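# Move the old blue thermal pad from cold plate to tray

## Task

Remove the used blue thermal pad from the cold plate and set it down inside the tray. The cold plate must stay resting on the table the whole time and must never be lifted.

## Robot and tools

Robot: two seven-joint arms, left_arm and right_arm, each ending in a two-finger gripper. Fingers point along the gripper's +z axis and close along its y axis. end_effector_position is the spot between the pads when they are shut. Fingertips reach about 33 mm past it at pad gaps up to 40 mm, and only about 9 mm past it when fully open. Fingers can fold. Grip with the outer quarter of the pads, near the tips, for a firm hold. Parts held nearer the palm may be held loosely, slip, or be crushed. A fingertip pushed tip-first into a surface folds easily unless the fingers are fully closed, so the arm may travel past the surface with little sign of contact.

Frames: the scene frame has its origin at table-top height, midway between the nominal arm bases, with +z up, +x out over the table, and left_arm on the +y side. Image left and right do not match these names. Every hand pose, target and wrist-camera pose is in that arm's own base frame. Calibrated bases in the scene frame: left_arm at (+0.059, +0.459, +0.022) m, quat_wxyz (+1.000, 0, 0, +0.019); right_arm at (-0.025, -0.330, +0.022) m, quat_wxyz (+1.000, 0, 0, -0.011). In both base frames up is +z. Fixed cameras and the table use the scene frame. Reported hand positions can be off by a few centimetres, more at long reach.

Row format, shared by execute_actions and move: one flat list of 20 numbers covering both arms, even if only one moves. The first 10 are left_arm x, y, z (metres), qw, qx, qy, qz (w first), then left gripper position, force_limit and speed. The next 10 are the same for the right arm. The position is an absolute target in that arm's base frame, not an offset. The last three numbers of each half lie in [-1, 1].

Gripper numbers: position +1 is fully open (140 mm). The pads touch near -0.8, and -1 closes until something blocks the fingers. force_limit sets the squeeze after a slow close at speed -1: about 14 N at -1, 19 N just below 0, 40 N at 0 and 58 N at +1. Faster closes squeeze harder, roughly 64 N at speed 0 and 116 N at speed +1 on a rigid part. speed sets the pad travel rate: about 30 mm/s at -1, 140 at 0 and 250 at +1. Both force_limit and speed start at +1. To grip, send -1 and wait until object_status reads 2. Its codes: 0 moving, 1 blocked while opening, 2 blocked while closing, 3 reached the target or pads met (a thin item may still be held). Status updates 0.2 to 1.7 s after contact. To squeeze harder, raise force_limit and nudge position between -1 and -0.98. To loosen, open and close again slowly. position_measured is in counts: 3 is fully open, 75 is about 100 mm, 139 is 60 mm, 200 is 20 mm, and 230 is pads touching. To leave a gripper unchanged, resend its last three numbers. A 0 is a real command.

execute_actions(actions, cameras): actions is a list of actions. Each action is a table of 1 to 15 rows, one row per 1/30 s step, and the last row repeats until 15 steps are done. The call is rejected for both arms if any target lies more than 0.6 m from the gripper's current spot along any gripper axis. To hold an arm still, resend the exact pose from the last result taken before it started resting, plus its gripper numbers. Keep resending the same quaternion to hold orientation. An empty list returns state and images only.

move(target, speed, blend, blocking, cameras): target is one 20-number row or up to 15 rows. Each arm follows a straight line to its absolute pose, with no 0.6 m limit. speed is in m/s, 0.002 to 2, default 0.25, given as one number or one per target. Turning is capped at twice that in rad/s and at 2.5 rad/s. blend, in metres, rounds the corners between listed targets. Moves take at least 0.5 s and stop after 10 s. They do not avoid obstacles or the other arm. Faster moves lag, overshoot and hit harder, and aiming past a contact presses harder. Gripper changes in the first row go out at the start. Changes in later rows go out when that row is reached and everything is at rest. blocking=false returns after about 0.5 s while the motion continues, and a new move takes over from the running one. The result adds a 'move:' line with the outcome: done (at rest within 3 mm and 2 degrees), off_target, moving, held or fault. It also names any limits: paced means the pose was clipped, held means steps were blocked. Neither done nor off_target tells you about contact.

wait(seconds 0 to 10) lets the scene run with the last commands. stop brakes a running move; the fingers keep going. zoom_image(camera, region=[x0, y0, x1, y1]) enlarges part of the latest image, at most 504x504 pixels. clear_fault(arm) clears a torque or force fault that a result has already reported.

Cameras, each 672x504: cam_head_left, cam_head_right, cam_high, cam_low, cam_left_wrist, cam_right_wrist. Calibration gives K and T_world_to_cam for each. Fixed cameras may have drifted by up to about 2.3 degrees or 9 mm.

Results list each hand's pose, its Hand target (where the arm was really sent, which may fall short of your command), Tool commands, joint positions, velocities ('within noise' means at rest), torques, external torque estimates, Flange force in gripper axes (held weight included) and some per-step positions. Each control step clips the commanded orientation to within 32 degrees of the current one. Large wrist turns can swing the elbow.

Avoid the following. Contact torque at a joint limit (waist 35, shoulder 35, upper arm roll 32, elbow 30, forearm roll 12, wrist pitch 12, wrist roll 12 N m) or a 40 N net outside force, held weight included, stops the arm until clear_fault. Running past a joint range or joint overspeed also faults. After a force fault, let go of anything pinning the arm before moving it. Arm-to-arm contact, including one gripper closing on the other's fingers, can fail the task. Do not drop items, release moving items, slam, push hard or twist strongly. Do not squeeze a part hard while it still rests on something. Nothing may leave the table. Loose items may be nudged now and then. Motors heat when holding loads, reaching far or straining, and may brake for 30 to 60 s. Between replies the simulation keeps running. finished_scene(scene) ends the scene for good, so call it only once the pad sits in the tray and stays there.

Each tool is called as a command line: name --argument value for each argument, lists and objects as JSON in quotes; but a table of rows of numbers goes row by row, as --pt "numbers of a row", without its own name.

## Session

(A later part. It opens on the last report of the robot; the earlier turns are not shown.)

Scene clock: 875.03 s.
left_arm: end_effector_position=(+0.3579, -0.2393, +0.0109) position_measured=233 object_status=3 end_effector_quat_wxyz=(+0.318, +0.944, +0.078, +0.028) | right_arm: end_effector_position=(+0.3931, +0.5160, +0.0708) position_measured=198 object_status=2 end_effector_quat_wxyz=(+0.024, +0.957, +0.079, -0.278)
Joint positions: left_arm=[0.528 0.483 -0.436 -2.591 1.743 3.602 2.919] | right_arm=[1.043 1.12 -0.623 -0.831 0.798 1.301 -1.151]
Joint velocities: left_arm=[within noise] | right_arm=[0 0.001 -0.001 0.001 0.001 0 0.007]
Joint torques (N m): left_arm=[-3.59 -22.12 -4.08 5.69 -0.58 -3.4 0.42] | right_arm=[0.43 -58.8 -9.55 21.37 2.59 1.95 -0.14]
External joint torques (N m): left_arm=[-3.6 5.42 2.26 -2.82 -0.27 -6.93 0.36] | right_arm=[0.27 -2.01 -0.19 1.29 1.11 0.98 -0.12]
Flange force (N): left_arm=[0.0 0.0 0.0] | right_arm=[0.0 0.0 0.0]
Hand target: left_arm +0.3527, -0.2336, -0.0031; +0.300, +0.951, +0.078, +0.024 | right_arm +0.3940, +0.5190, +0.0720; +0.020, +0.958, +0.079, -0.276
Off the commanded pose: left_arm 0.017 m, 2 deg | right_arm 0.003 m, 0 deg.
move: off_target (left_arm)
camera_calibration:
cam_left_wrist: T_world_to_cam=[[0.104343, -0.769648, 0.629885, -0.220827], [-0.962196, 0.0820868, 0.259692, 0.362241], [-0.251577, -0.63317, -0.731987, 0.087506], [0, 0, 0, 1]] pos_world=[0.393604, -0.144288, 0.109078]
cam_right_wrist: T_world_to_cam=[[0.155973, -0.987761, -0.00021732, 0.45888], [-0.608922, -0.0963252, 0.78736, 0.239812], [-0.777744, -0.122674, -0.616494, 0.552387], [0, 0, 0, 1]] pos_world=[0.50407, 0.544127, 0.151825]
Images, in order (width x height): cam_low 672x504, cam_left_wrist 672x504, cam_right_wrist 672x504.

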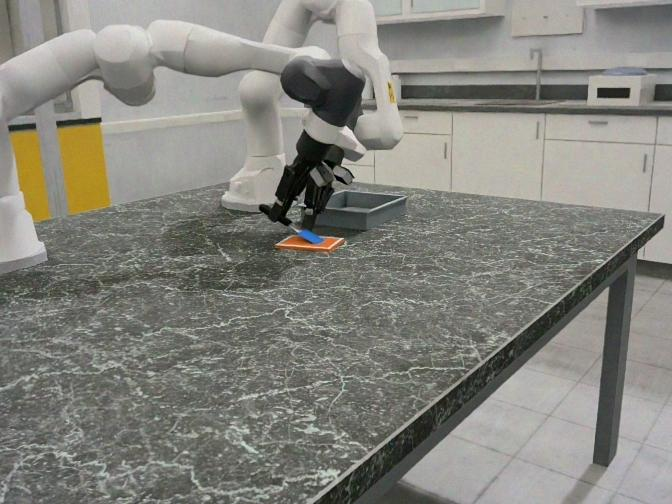

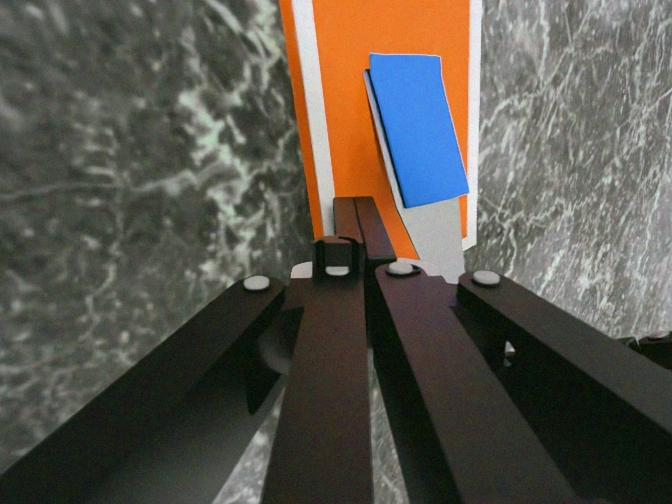

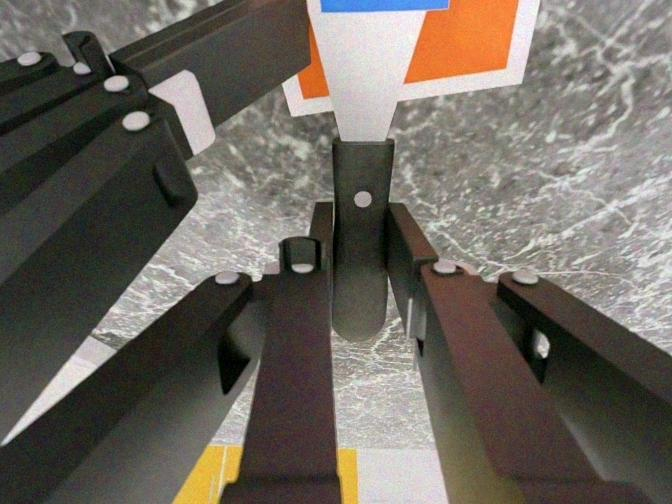

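move --target '[0.353,-0.234,-0.004,0.2997,0.9505,0.0782,0.0247,-1,-0.05,0,0.396,0.519,0.097,0.02,0.957,0.079,-0.276,-1,0.2,-1]' --speed 0.03 --cameras '["cam_left_wrist","cam_low","cam_right_wrist"]'

zoom_image --camera "cam_low" --region '[245, 180, 345, 257]'

Scene clock: 881.13 s.
left_arm: end_effector_position=(+0.3580, -0.2394, +0.0110) position_measured=233 object_status=3 end_effector_quat_wxyz=(+0.319, +0.944, +0.078, +0.028) | right_arm: end_effector_position=(+0.3965, +0.5189, +0.0947) position_measured=198 object_status=2 end_effector_quat_wxyz=(+0.020, +0.958, +0.080, -0.275)
Joint positions: left_arm=[0.497 0.476 -0.407 -2.593 1.727 3.616 2.929] | right_arm=[1.021 1.112 -0.619 -0.775 0.797 1.26 -1.129]
Joint velocities: left_arm=[-0.002 -0.001 0.002 0 -0.003 0.001 0.008] | right_arm=[within noise]
Joint torques (N m): left_arm=[-3.45 -22.18 -3.23 5.64 -0.71 -3.4 0.34] | right_arm=[0.23 -59.66 -9 20.72 1.76 0.87 0.12]
External joint torques (N m): left_arm=[-3.43 5.59 2.76 -2.9 -0.42 -6.93 0.28] | right_arm=[0.03 -3.02 -0.45 0.7 0.21 -0.12 0.14]
Flange force (N): left_arm=[0.0 0.0 0.0] | right_arm=[0.0 0.0 0.0]
Hand target: left_arm +0.3526, -0.2336, -0.0031; +0.300, +0.951, +0.078, +0.024 | right_arm +0.3960, +0.5190, +0.0970; +0.020, +0.958, +0.079, -0.276
Off the commanded pose: left_arm 0.017 m, 2 deg | right_arm 0.002 m, 0 deg.
move: off_target (left_arm)
camera_calibration:
cam_left_wrist: T_world_to_cam=[[0.104328, -0.769569, 0.629983, -0.220957], [-0.9623, 0.0818738, 0.259375, 0.362331], [-0.251186, -0.633293, -0.732015, 0.0875087], [0, 0, 0, 1]] pos_world=[0.393704, -0.144289, 0.109277]
cam_right_wrist: T_world_to_cam=[[0.157022, -0.987564, -0.00781317, 0.461514], [-0.612448, -0.103579, 0.783695, 0.228836], [-0.774759, -0.118273, -0.621096, 0.567149], [0, 0, 0, 1]] pos_world=[0.507086, 0.546556, 0.176522]
Images, in order (width x height): cam_low 672x504, cam_left_wrist 672x504, cam_right_wrist 672x504.

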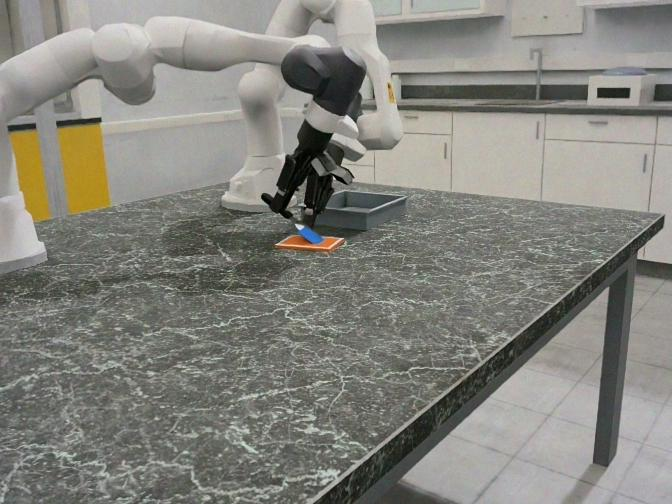

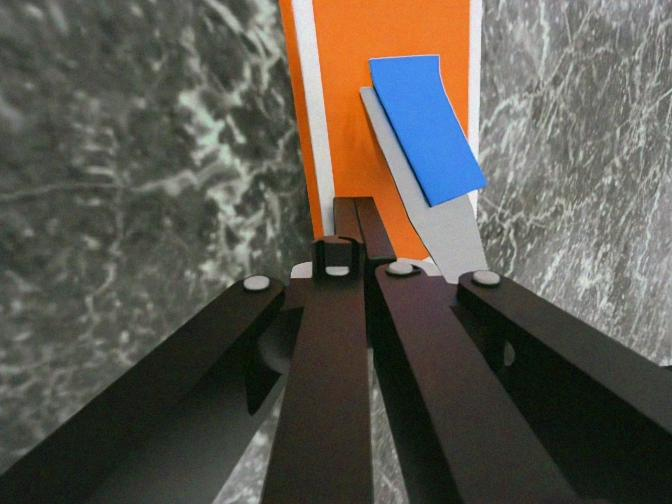

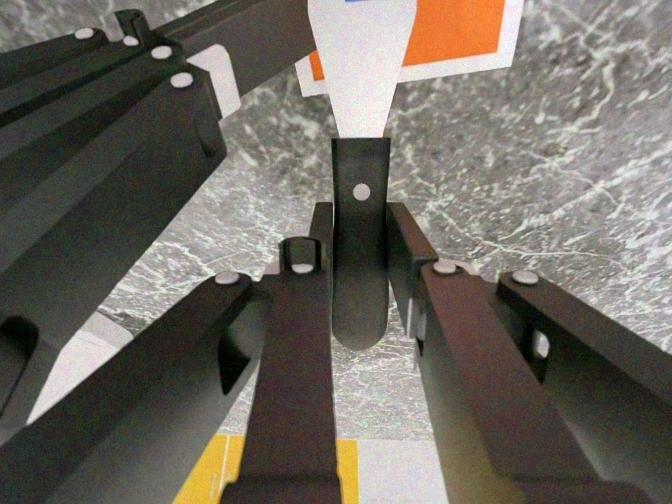

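Scaled by 5.040 from the camera's 672x504 image, which has a finer 960x720 frame.

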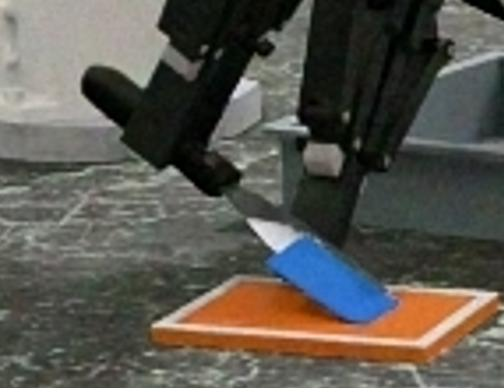

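move --pt "0.345 -0.234 -0.008 0.2997 0.9505 0.0782 0.0247 -1 -0.05 0 0.393 0.5185 0.073 0.02 0.957 0.079 -0.276 -1 0.2 -1" --pt "0.341 -0.234 -0.008 0.2997 0.9505 0.0782 0.0247 -1 -0.05 0 0.420 0.5245 0.067 0.02 0.957 0.079 -0.276 -1 0.2 -1" --speed 0.03 --cameras '["cam_left_wrist","cam_low","cam_right_wrist"]'

zoom_image --camera "cam_low" --region '[245, 180, 345, 257]'

Scene clock: 894.47 s.
left_arm: end_effector_position=(+0.3575, -0.2401, +0.0111) position_measured=233 object_status=3 end_effector_quat_wxyz=(+0.319, +0.944, +0.079, +0.032) | right_arm: end_effector_position=(+0.4020, +0.5257, +0.0715) position_measured=198 object_status=2 end_effector_quat_wxyz=(+0.016, +0.955, +0.088, -0.284)
Joint positions: left_arm=[0.496 0.469 -0.404 -2.615 1.677 3.618 2.981] | right_arm=[0.914 1.272 -0.573 -0.503 0.834 1.197 -1.071]
Joint velocities: left_arm=[within noise] | right_arm=[0.001 -0.001 0.001 -0.001 0 0 0.006]
Joint torques (N m): left_arm=[-2.22 -20.9 -3.26 -2.39 2.94 -3.5 0.25] | right_arm=[-5.82 -58.86 -9.55 19.92 -0.29 5.6 0.01]
External joint torques (N m): left_arm=[-2.26 6.62 2.54 -10.72 3.14 -7.06 0.19] | right_arm=[-5.66 -0.46 -4.24 0.08 -1.99 4.61 0.03]
Flange force (N): left_arm=[0.0 0.0 0.0] | right_arm=[0.0 0.0 0.0]
Hand target: left_arm +0.3408, -0.2336, -0.0064; +0.298, +0.951, +0.077, +0.019 | right_arm +0.4191, +0.5234, +0.0674; +0.012, +0.960, +0.077, -0.268
Off the commanded pose: left_arm 0.026 m, 3 deg | right_arm 0.019 m, 1 deg.
elbow stopped short (right arm): the move would have taken joint 4 (elbow) straighter than the controller allows.
joint sent to its limit (left arm) — joint 7 (wrist roll), upper limit. The joint targets still meet the commanded pose.
move: off_target (left_arm, right_arm)
camera_calibration:
cam_left_wrist: T_world_to_cam=[[0.104074, -0.768271, 0.631608, -0.221118], [-0.964251, 0.0776639, 0.253354, 0.361603], [-0.243698, -0.635396, -0.732723, 0.0838296], [0, 0, 0, 1]] pos_world=[0.392118, -0.144697, 0.10947]
cam_right_wrist: T_world_to_cam=[[0.167963, -0.985557, -0.0215865, 0.462655], [-0.596248, -0.119005, 0.793931, 0.251942], [-0.785033, -0.12048, -0.607625, 0.562152], [0, 0, 0, 1]] pos_world=[0.513818, 0.553684, 0.15154]
Images, in order (width x height): cam_low 672x504, cam_left_wrist 672x504, cam_right_wrist 672x504.

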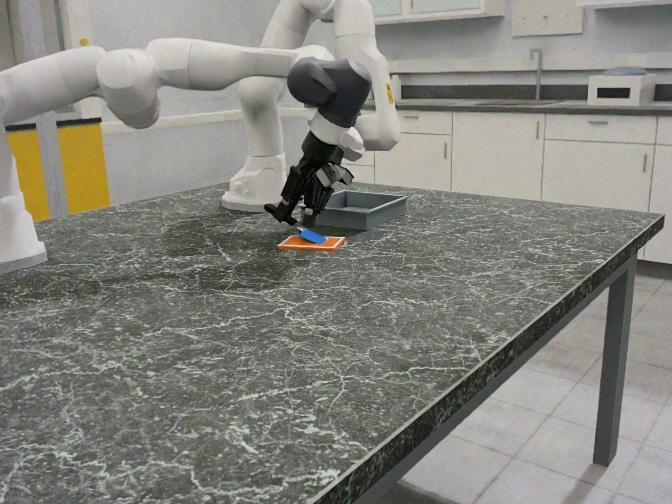

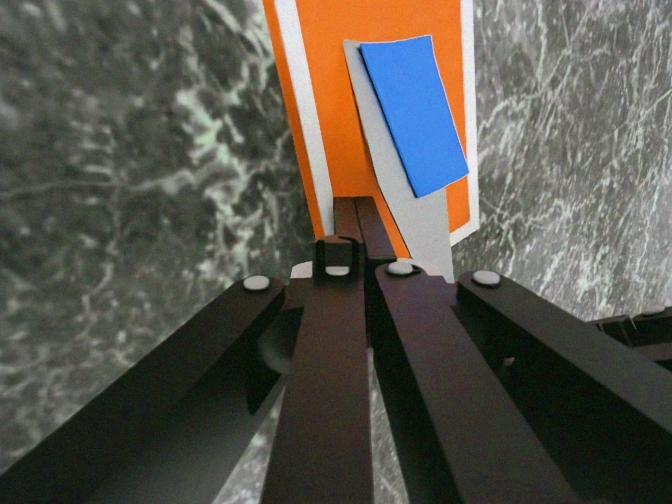

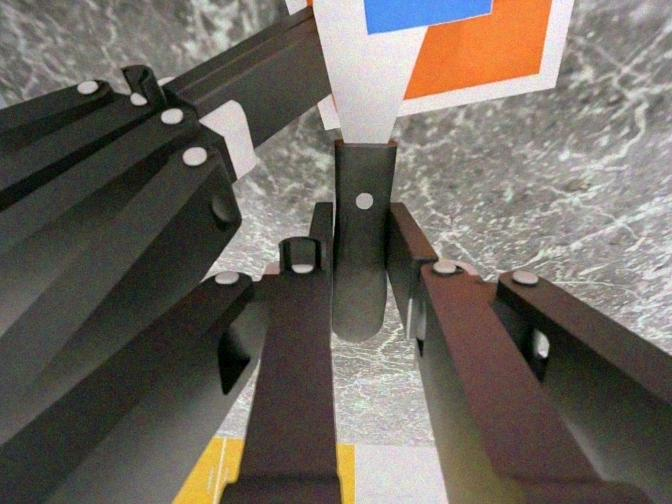

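Scaled by 5.040 from the camera's 672x504 image, which has a finer 960x720 frame.

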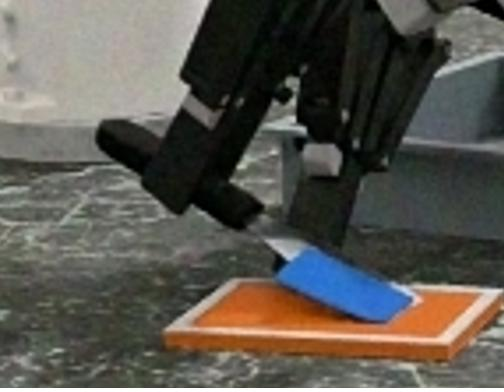

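move --target '[0.353,-0.236,-0.004,0.2997,0.9505,0.0782,0.0247,-1,-0.05,0,0.410,0.5245,0.092,0.02,0.957,0.079,-0.276,-1,0.2,-1]' --speed 0.03 --cameras '["cam_left_wrist","cam_low","cam_right_wrist"]'

zoom_image --camera "cam_low" --region '[245, 180, 345, 257]'

Scene clock: 899.30 s.
left_arm: end_effector_position=(+0.3587, -0.2423, +0.0112) position_measured=233 object_status=3 end_effector_quat_wxyz=(+0.319, +0.944, +0.075, +0.031) | right_arm: end_effector_position=(+0.4098, +0.5250, +0.0891) position_measured=198 object_status=2 end_effector_quat_wxyz=(+0.015, +0.959, +0.080, -0.272)
Joint positions: left_arm=[0.435 0.463 -0.356 -2.604 1.677 3.639 2.969] | right_arm=[0.912 1.245 -0.58 -0.503 0.825 1.191 -1.055]
Joint velocities: within noise
Joint torques (N m): left_arm=[-2.64 -22.55 -2.93 5.41 0.27 -3.26 0.01] | right_arm=[0.48 -62.11 -5.84 20.21 1.48 0.8 0.22]
External joint torques (N m): left_arm=[-2.69 5.68 2.34 -3.21 0.53 -6.8 -0.05] | right_arm=[0.48 -3.62 -0.49 0.28 -0.22 -0.29 0.24]
Flange force (N): left_arm=[0.0 0.0 0.0] | right_arm=[0.0 0.0 0.0]
Hand target: left_arm +0.3527, -0.2356, -0.0032; +0.300, +0.950, +0.078, +0.025 | right_arm +0.4096, +0.5241, +0.0919; +0.017, +0.959, +0.078, -0.273
Off the commanded pose: left_arm 0.017 m, 2 deg | right_arm 0.003 m, 1 deg.
elbow stopped short (right arm): the move would have taken joint 4 (elbow) straighter than the controller allows.
move: off_target (left_arm)
camera_calibration:
cam_left_wrist: T_world_to_cam=[[0.0967104, -0.770011, 0.630658, -0.220744], [-0.963898, 0.0854787, 0.252179, 0.364708], [-0.248088, -0.632278, -0.733946, 0.0851929], [0, 0, 0, 1]] pos_world=[0.394025, -0.147284, 0.109769]
cam_right_wrist: T_world_to_cam=[[0.154465, -0.987862, -0.0163838, 0.467288], [-0.616757, -0.109366, 0.779519, 0.247172], [-0.77185, -0.110303, -0.626164, 0.569721], [0, 0, 0, 1]] pos_world=[0.520004, 0.551491, 0.17172]
Images, in order (width x height): cam_low 672x504, cam_left_wrist 672x504, cam_right_wrist 672x504.

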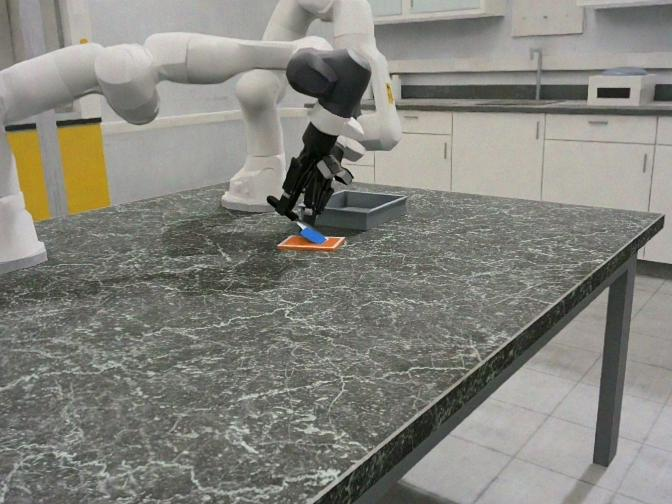

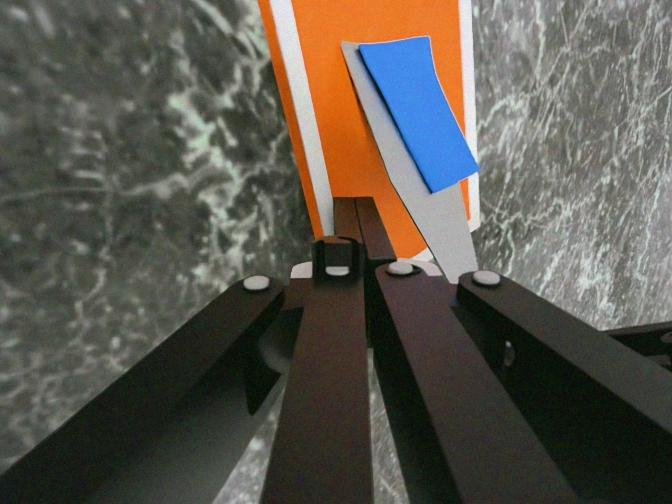

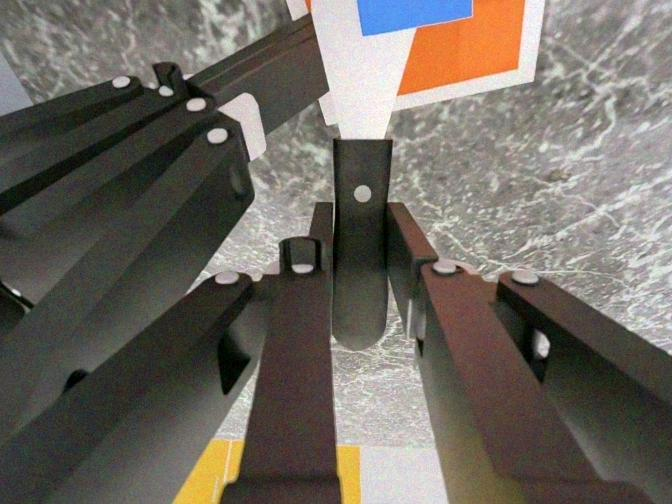

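Scaled by 5.040 from the camera's 672x504 image, which has a finer 960x720 frame.

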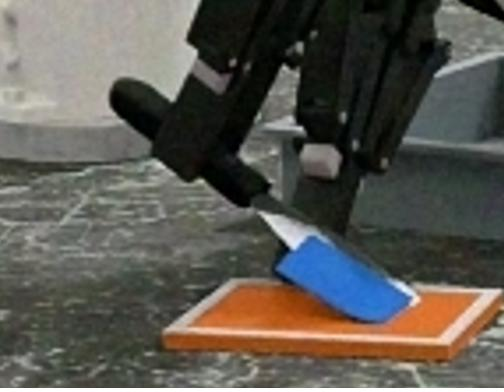

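move --pt "0.348 -0.236 -0.006 0.2997 0.9505 0.0782 0.0247 -1 -0.05 0 0.411 0.5245 0.071 0.02 0.957 0.079 -0.276 -1 0.2 -1" --pt "0.352 -0.234 -0.006 0.2997 0.9505 0.0782 0.0247 -1 -0.05 0 0.416 0.500 0.068 0.02 0.957 0.079 -0.276 -1 0.2 -1" --speed 0.03 --cameras '["cam_left_wrist","cam_low"]'

zoom_image --camera "cam_low" --region '[245, 180, 345, 257]'

Scene clock: 907.53 s.
left_arm: end_effector_position=(+0.3594, -0.2435, +0.0115) position_measured=233 object_status=3 end_effector_quat_wxyz=(+0.321, +0.944, +0.074, +0.031) | right_arm: end_effector_position=(+0.4040, +0.5063, +0.0711) position_measured=198 object_status=2 end_effector_quat_wxyz=(+0.018, +0.954, +0.090, -0.286)
Joint positions: left_arm=[0.381 0.458 -0.305 -2.603 1.656 3.666 2.982] | right_arm=[1.004 1.158 -0.642 -0.767 0.828 1.259 -1.184]
Joint velocities: left_arm=[within noise] | right_arm=[0.002 -0.001 -0.002 0.001 -0.001 -0.001 -0.007]
Joint torques (N m): left_arm=[-0.95 -23.01 -0.27 3.12 0.91 -3.71 0.2] | right_arm=[-4.23 -58.25 -14.01 17.71 -0.62 2.63 0.23]
External joint torques (N m): left_arm=[-0.9 5.8 4.55 -5.56 1.17 -7.27 0.14] | right_arm=[-4.43 -1.03 -5 -1.99 -2.15 1.72 0.25]
Flange force (N): left_arm=[0.0 0.0 0.0] | right_arm=[0.0 0.0 0.0]
Hand target: left_arm +0.3516, -0.2337, -0.0050; +0.300, +0.951, +0.078, +0.024 | right_arm +0.4159, +0.4998, +0.0682; +0.020, +0.958, +0.079, -0.276
Off the commanded pose: left_arm 0.021 m, 3 deg | right_arm 0.014 m, 2 deg.
elbow stopped short (right arm): the move would have taken joint 4 (elbow) straighter than the controller allows.
joint sent to its limit (left arm) — joint 7 (wrist roll), upper limit. The joint targets still meet the commanded pose.
move: off_target (left_arm, right_arm)
camera_calibration:
cam_left_wrist: T_world_to_cam=[[0.0952244, -0.766924, 0.634634, -0.220691], [-0.964019, 0.0879063, 0.250878, 0.365959], [-0.248192, -0.635689, -0.730958, 0.0838889], [0, 0, 0, 1]] pos_world=[0.394627, -0.148096, 0.109566]
Images, in order (width x height): cam_low 672x504, cam_left_wrist 672x504.

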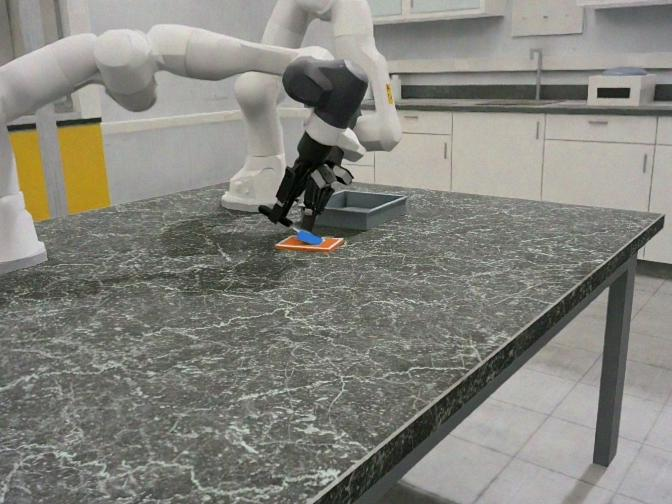

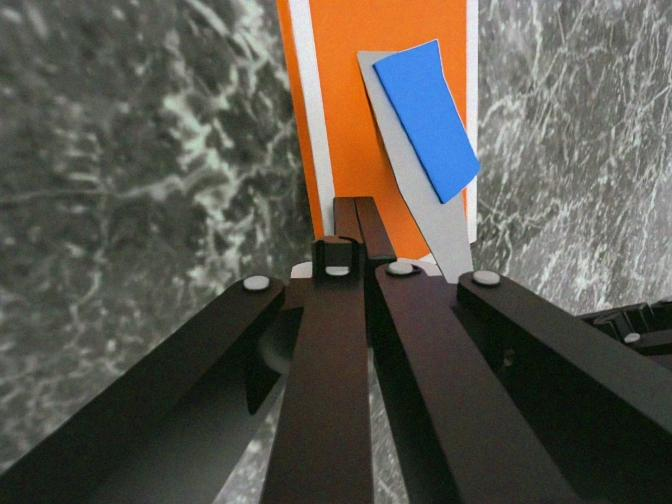

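Scaled by 5.040 from the camera's 672x504 image, which has a finer 960x720 frame.

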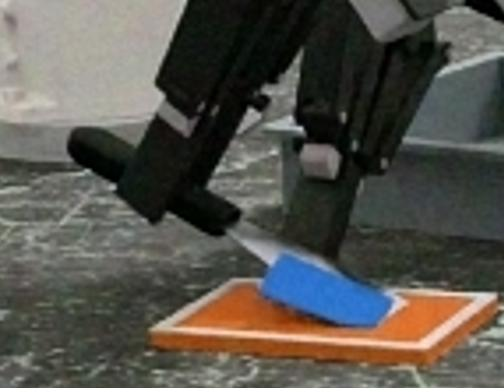

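move --pt "0.352 -0.228 -0.006 0.2997 0.9505 0.0782 0.0247 -1 -0.05 0 0.412 0.475 0.066 0.02 0.957 0.079 -0.276 -1 0.2 -1" --speed 0.03 --cameras '["cam_left_wrist","cam_low"]'

zoom_image --camera "cam_low" --region '[245, 180, 345, 257]'

Scene clock: 913.13 s.
left_arm: end_effector_position=(+0.3585, -0.2413, +0.0119) position_measured=233 object_status=3 end_effector_quat_wxyz=(+0.323, +0.943, +0.073, +0.030) | right_arm: end_effector_position=(+0.4026, +0.4826, +0.0687) position_measured=198 object_status=2 end_effector_quat_wxyz=(+0.016, +0.955, +0.091, -0.282)
Joint positions: left_arm=[0.33 0.454 -0.25 -2.602 1.656 3.695 2.982] | right_arm=[1.097 1.066 -0.718 -1.001 0.828 1.325 -1.287]
Joint velocities: left_arm=[within noise] | right_arm=[0 -0.001 -0.001 -0.001 0 0 -0.005]
Joint torques (N m): left_arm=[1.55 -24.89 2.52 2.79 1.97 -3.73 0.14] | right_arm=[-3.72 -55.15 -17.12 16.79 -0.56 1.94 0.48]
External joint torques (N m): left_arm=[1.44 4.47 6.6 -5.96 2.27 -7.29 0.07] | right_arm=[-3.48 -0.49 -4.58 -2.25 -1.88 1.04 0.49]
Flange force (N): left_arm=[0.0 0.0 0.0] | right_arm=[0.0 0.0 0.0]
Hand target: left_arm +0.3516, -0.2278, -0.0050; +0.300, +0.951, +0.078, +0.024 | right_arm +0.4119, +0.4749, +0.0661; +0.020, +0.958, +0.079, -0.276
Off the commanded pose: left_arm 0.023 m, 3 deg | right_arm 0.012 m, 2 deg.
joint sent to its limit (left arm) — joint 7 (wrist roll), upper limit. The joint targets still meet the commanded pose.
move: off_target (left_arm, right_arm)
camera_calibration:
cam_left_wrist: T_world_to_cam=[[0.0930843, -0.765006, 0.63726, -0.217981], [-0.963466, 0.0922275, 0.251449, 0.365712], [-0.251133, -0.637385, -0.728473, 0.0859512], [0, 0, 0, 1]] pos_world=[0.394227, -0.145701, 0.109566]
Images, in order (width x height): cam_low 672x504, cam_left_wrist 672x504.

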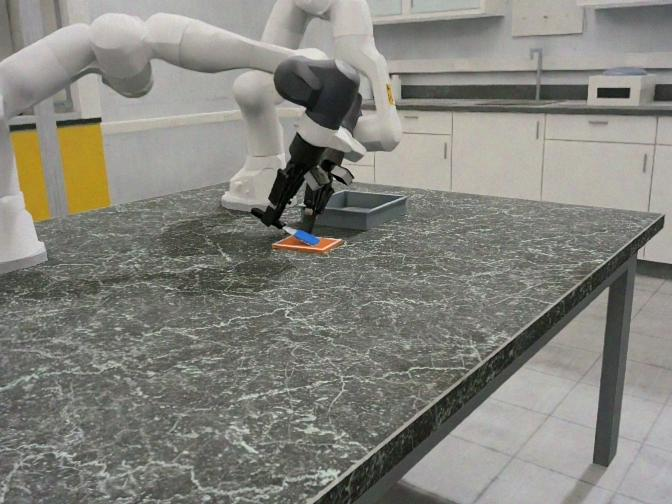

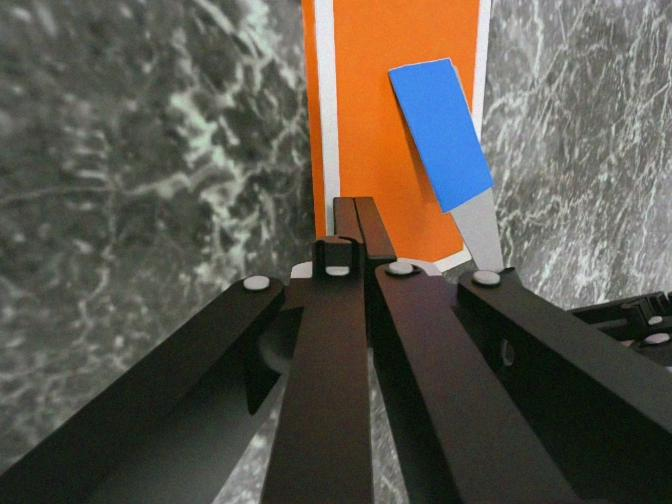

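Scaled by 5.040 from the camera's 672x504 image, which has a finer 960x720 frame.

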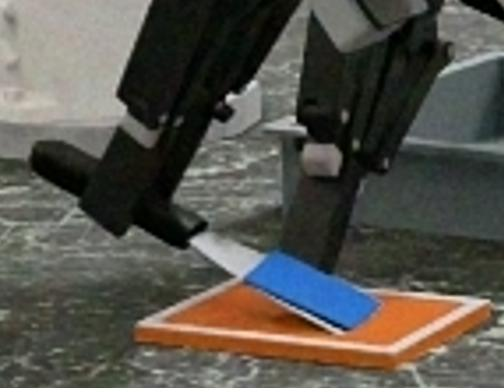

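move --pt "0.353 -0.236 0.0 0.2997 0.9505 0.0782 0.0247 -1 -0.05 0 0.402 0.478 0.105 0.02 0.957 0.079 -0.276 -1 0.2 -1" --speed 0.04 --cameras '["cam_left_wrist","cam_low","cam_right_wrist"]'

zoom_image --camera "cam_low" --region '[245, 180, 345, 257]'

Scene clock: 918.50 s.
left_arm: end_effector_position=(+0.3584, -0.2416, +0.0124) position_measured=233 object_status=3 end_effector_quat_wxyz=(+0.315, +0.946, +0.071, +0.031) | right_arm: end_effector_position=(+0.4031, +0.4792, +0.1039) position_measured=198 object_status=2 end_effector_quat_wxyz=(+0.018, +0.958, +0.081, -0.275)
Joint positions: left_arm=[0.275 0.432 -0.21 -2.604 1.652 3.697 2.964] | right_arm=[1.124 1.01 -0.758 -1.025 0.821 1.292 -1.267]
Joint velocities: left_arm=[within noise] | right_arm=[0 0 0 -0.001 0 -0.002 0.005]
Joint torques (N m): left_arm=[-2.13 -24.64 -1.15 5.74 -0.28 -1.69 -0.25] | right_arm=[1.24 -56 -13.94 18.73 0.95 0.81 0.09]
External joint torques (N m): left_arm=[-2.11 4.79 2.47 -3.26 0.06 -5.23 -0.31] | right_arm=[0.99 -2.34 -1.13 -0.42 -0.41 -0.12 0.11]
Flange force (N): left_arm=[0.0 0.0 0.0] | right_arm=[0.0 0.0 0.0]
Hand target: left_arm +0.3528, -0.2358, +0.0005; +0.300, +0.950, +0.078, +0.025 | right_arm +0.4020, +0.4780, +0.1050; +0.020, +0.958, +0.079, -0.276
Off the commanded pose: left_arm 0.015 m, 2 deg | right_arm 0.002 m, 0 deg.
move: off_target (left_arm)
camera_calibration:
cam_left_wrist: T_world_to_cam=[[0.0900919, -0.776509, 0.623632, -0.220075], [-0.9639, 0.0895522, 0.250753, 0.364997], [-0.25056, -0.623709, -0.74041, 0.0893415], [0, 0, 0, 1]] pos_world=[0.394033, -0.147854, 0.111871]
cam_right_wrist: T_world_to_cam=[[0.157375, -0.987449, -0.0133149, 0.421668], [-0.612237, -0.108137, 0.783245, 0.223649], [-0.774854, -0.115112, -0.621571, 0.571745], [0, 0, 0, 1]] pos_world=[0.513585, 0.506375, 0.185823]
Images, in order (width x height): cam_low 672x504, cam_left_wrist 672x504, cam_right_wrist 672x504.

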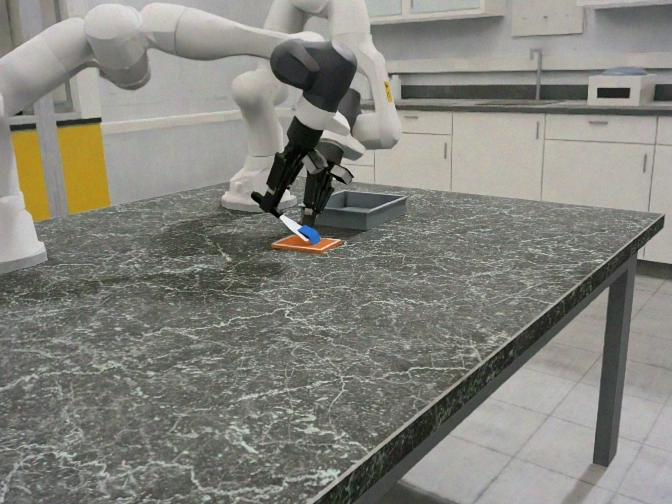

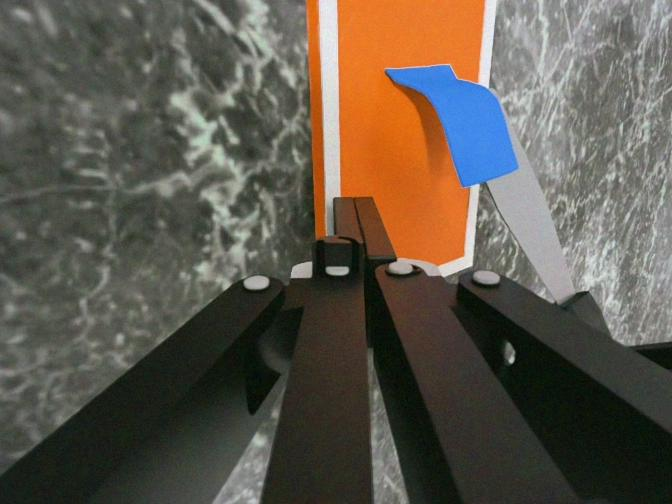

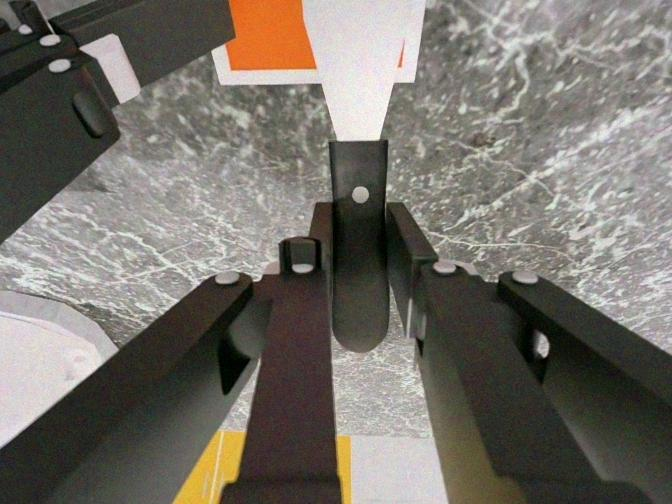

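Scaled by 5.040 from the camera's 672x504 image, which has a finer 960x720 frame.

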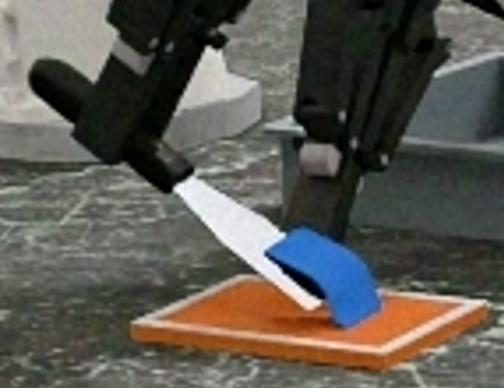

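move --pt "0.353 -0.236 -0.004 0.2997 0.9505 0.0782 0.0247 -1 -0.05 0 0.412 0.483 0.122 0.02 0.957 0.079 -0.276 -1 0.2 -1" --speed 0.04 --cameras '["cam_left_wrist"]'

zoom_image --camera "cam_left_wrist" --region '[300, 0, 600, 300]'

Scene clock: 924.93 s.
left_arm: end_effector_position=(+0.3586, -0.2424, +0.0122) position_measured=233 object_status=3 end_effector_quat_wxyz=(+0.318, +0.945, +0.074, +0.031) | right_arm: end_effector_position=(+0.4132, +0.4832, +0.1214) position_measured=198 object_status=2 end_effector_quat_wxyz=(+0.019, +0.958, +0.081, -0.274)
Joint positions: left_arm=[0.254 0.436 -0.188 -2.607 1.633 3.711 2.978] | right_arm=[1.063 1.043 -0.74 -0.893 0.824 1.229 -1.225]
Joint velocities: left_arm=[0 0 0 -0.001 -0.001 -0.001 0.004] | right_arm=[-0.001 0 -0.001 0.001 0.001 -0.001 0.006]
Joint torques (N m): left_arm=[-2.06 -22.44 -1.53 6.5 -1.05 -2.93 0.26] | right_arm=[0.21 -56.24 -11.49 19.39 1.89 0.83 0.13]
External joint torques (N m): left_arm=[-2.04 7.15 1.89 -2.39 -0.74 -6.48 0.2] | right_arm=[0.07 -1.37 -0.14 0.35 0.46 -0.13 0.14]
Flange force (N): left_arm=[0.0 0.0 0.0] | right_arm=[0.0 0.0 0.0]
Hand target: left_arm +0.3525, -0.2356, -0.0032; +0.300, +0.951, +0.078, +0.024 | right_arm +0.4120, +0.4830, +0.1220; +0.020, +0.958, +0.079, -0.276
Off the commanded pose: left_arm 0.018 m, 2 deg | right_arm 0.001 m, 0 deg.
move: off_target (left_arm)
camera_calibration:
cam_left_wrist: T_world_to_cam=[[0.0951151, -0.771273, 0.629357, -0.221155], [-0.963847, 0.0867244, 0.251947, 0.364655], [-0.248901, -0.630568, -0.735141, 0.086457], [0, 0, 0, 1]] pos_world=[0.394026, -0.147678, 0.11087]
Images, in order (width x height): cam_left_wrist 672x504.

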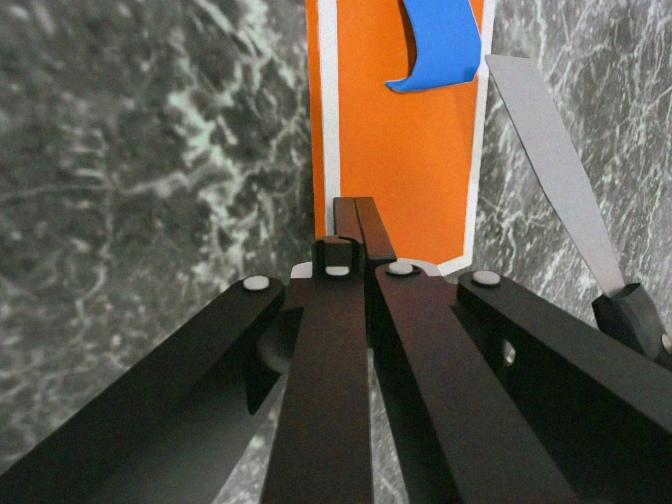

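Scaled by 1.680 from the camera's 672x504 image, which has a finer 960x720 frame.

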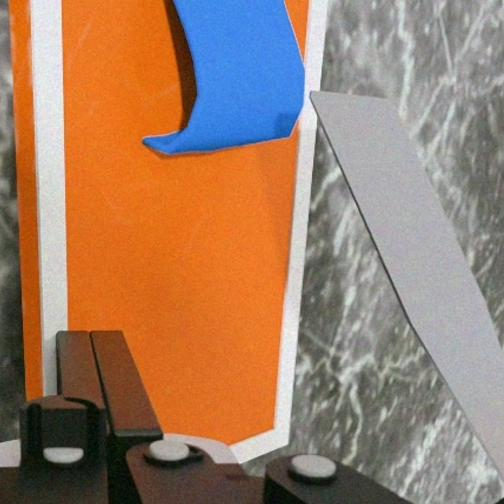

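zoom_image --camera "cam_left_wrist" --region '[280, 0, 520, 180]'

wait --seconds 0.2 --cameras '["cam_low"]'

zoom_image --camera "cam_low" --region '[255, 190, 365, 260]'

Scaled by 2.100 from the camera's 672x504 image, which has a finer 960x720 frame.

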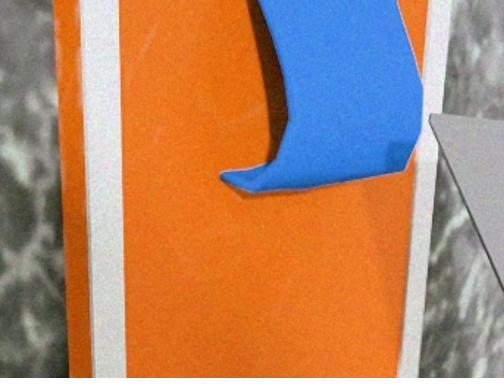

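Scene clock: 929.07 s.
left_arm: end_effector_position=(+0.3586, -0.2424, +0.0122) position_measured=233 object_status=3 end_effector_quat_wxyz=(+0.318, +0.945, +0.074, +0.031) | right_arm: end_effector_position=(+0.4130, +0.4831, +0.1215) position_measured=198 object_status=2 end_effector_quat_wxyz=(+0.020, +0.958, +0.081, -0.274)
Joint positions: left_arm=[0.254 0.436 -0.188 -2.607 1.633 3.712 2.98] | right_arm=[1.063 1.043 -0.74 -0.893 0.824 1.229 -1.223]
Joint velocities: within noise
Joint torques (N m): left_arm=[-2.01 -22.42 -1.72 6.64 -0.92 -2.95 0.24] | right_arm=[0.33 -56.41 -11.59 19.12 1.88 0.84 0.12]
External joint torques (N m): left_arm=[-1.99 7.18 1.7 -2.28 -0.6 -6.49 0.18] | right_arm=[0.49 -1.59 -0.13 0.18 0.48 -0.12 0.14]
Flange force (N): left_arm=[0.0 0.0 0.0] | right_arm=[0.0 0.0 0.0]
Hand target: left_arm +0.3525, -0.2356, -0.0032; +0.300, +0.951, +0.078, +0.024 | right_arm +0.4120, +0.4830, +0.1220; +0.020, +0.958, +0.079, -0.276
Tool commands: left_gripper/position=-1.0 left_gripper/force_limit=-0.05 left_gripper/speed=+0.0 right_gripper/position=-1.0 right_gripper/force_limit=+0.2 right_gripper/speed=-1.0
Off the commanded pose: left_arm 0.018 m, 2 deg | right_arm 0.001 m, 0 deg.
wait: 0.20 s; at rest from the start
Images, in order (width x height): cam_low 672x504.

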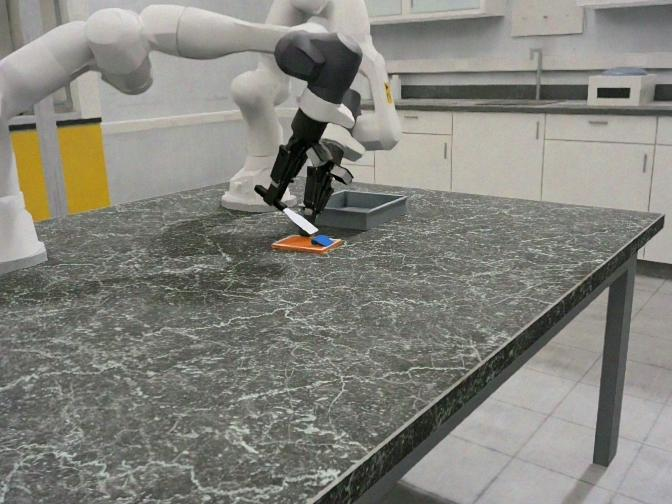

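Scaled by 4.582 from the camera's 672x504 image, which has a finer 960x720 frame.

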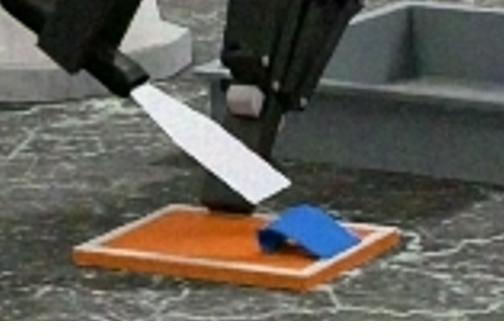

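move --pt "0.353 -0.236 0.02 0.2997 0.9505 0.0782 0.0247 -1 -0.05 0 0.38 0.45 0.16 0.02 0.957 0.079 -0.276 -1 0.2 -1" --pt "0.353 -0.215 0.12 0.2997 0.9505 0.0782 0.0247 -1 -0.05 0 0.30 0.20 0.16 0.0087 0.991 0.0832 -0.1041 -1 0.2 -1" --speed 0.15

zoom_image --camera "cam_low" --region '[255, 190, 365, 260]'

Scene clock: 939.70 s.
left_arm: end_effector_position=(+0.3542, -0.2147, +0.1194) position_measured=233 object_status=3 end_effector_quat_wxyz=(+0.299, +0.950, +0.079, +0.026) | right_arm: end_effector_position=(+0.2995, +0.1992, +0.1603) position_measured=198 object_status=2 end_effector_quat_wxyz=(+0.010, +0.991, +0.087, -0.105)
Joint positions: left_arm=[0.108 0.11 -0.045 -2.509 2.134 3.875 2.312] | right_arm=[1.453 -0.496 -0.889 -2.532 -0.307 1.987 -0.926]
Joint velocities: left_arm=[within noise] | right_arm=[0 -0.001 -0.001 0.001 0.001 0.001 0.007]
Joint torques (N m): left_arm=[0 -27.72 -0.41 15.56 -1.49 3.18 -0.18] | right_arm=[0.27 -6.86 8.4 20.82 1.12 2.4 0.11]
External joint torques (N m): left_arm=[-0.05 -1.29 0.04 0.53 0.29 0.17 -0.24] | right_arm=[0.28 -0.29 -0.89 -0.19 0.29 0.28 0.12]
Flange force (N): left_arm=[-0.2 3.2 -4.8] | right_arm=[1.8 -0.5 1.8]
Hand target: left_arm +0.3530, -0.2150, +0.1200; +0.300, +0.950, +0.078, +0.025 | right_arm +0.3000, +0.2000, +0.1600; +0.009, +0.991, +0.083, -0.104
Off the commanded pose: left_arm 0.001 m, 0 deg | right_arm 0.001 m, 0 deg.
move: done
camera_calibration:
cam_left_wrist: T_world_to_cam=[[0.109627, -0.793834, 0.598171, -0.273097], [-0.96049, 0.0702784, 0.269296, 0.324194], [-0.255815, -0.604059, -0.754765, 0.192178], [0, 0, 0, 1]] pos_world=[0.390486, -0.12349, 0.221104]
cam_right_wrist: T_world_to_cam=[[0.166763, -0.985988, -0.00415617, 0.157736], [-0.838511, -0.144035, 0.525502, 0.202003], [-0.518737, -0.0841495, -0.850782, 0.448247], [0, 0, 0, 1]] pos_world=[0.3756, 0.222341, 0.275863]

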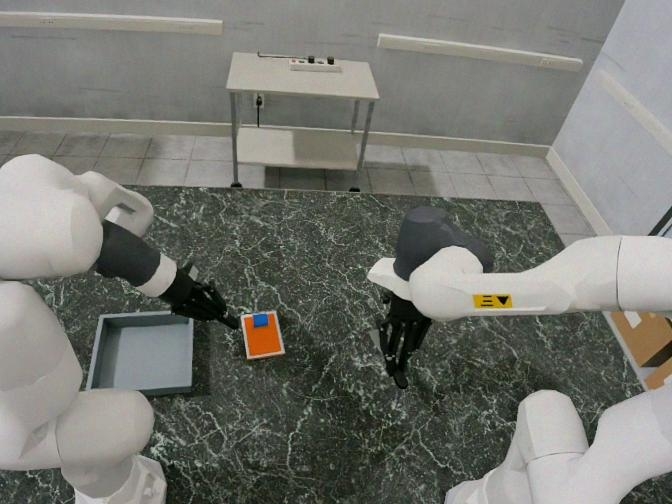

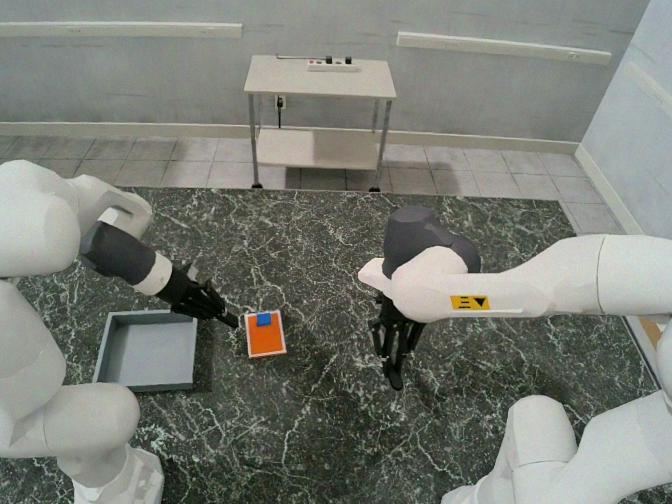

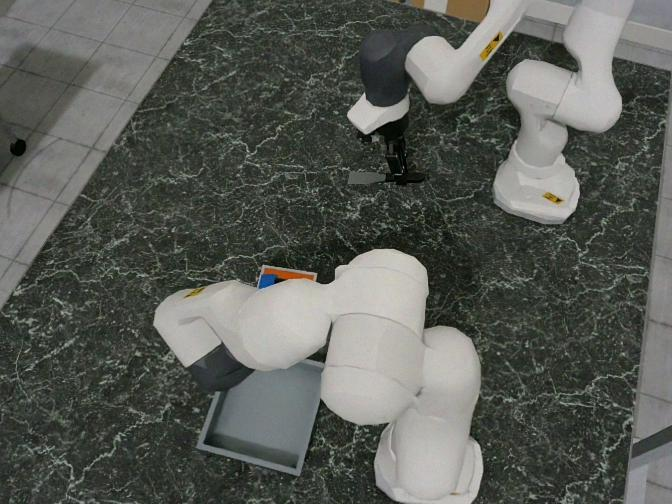

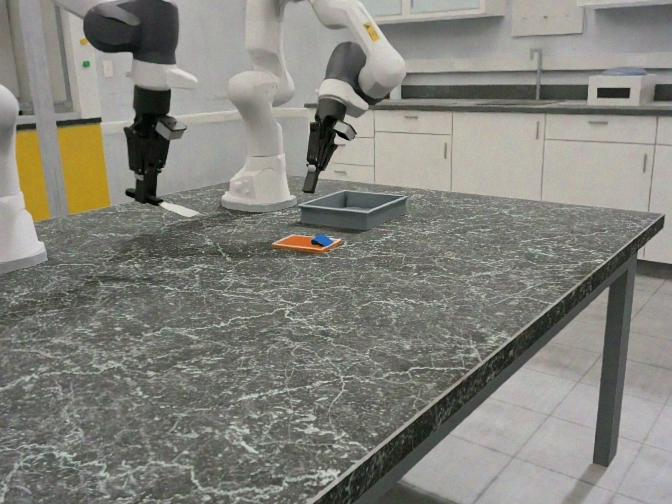

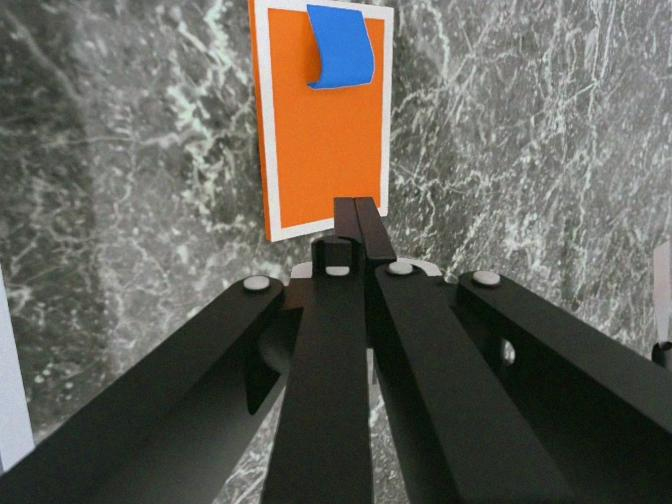

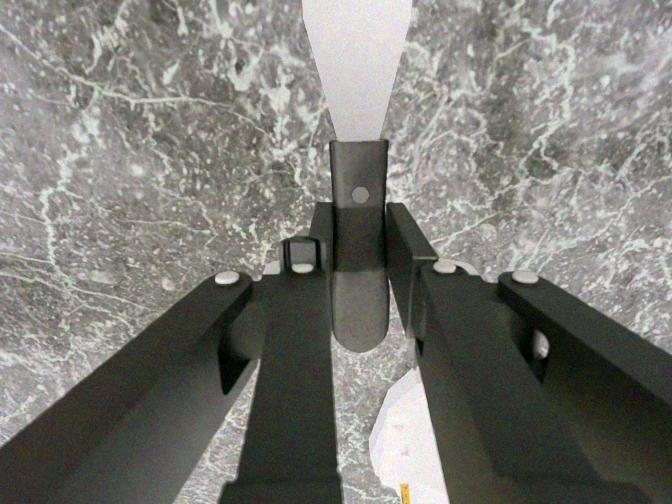

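Scaled by 4.582 from the camera's 672x504 image, which has a finer 960x720 frame.

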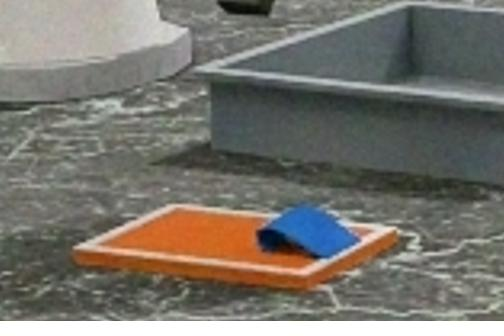

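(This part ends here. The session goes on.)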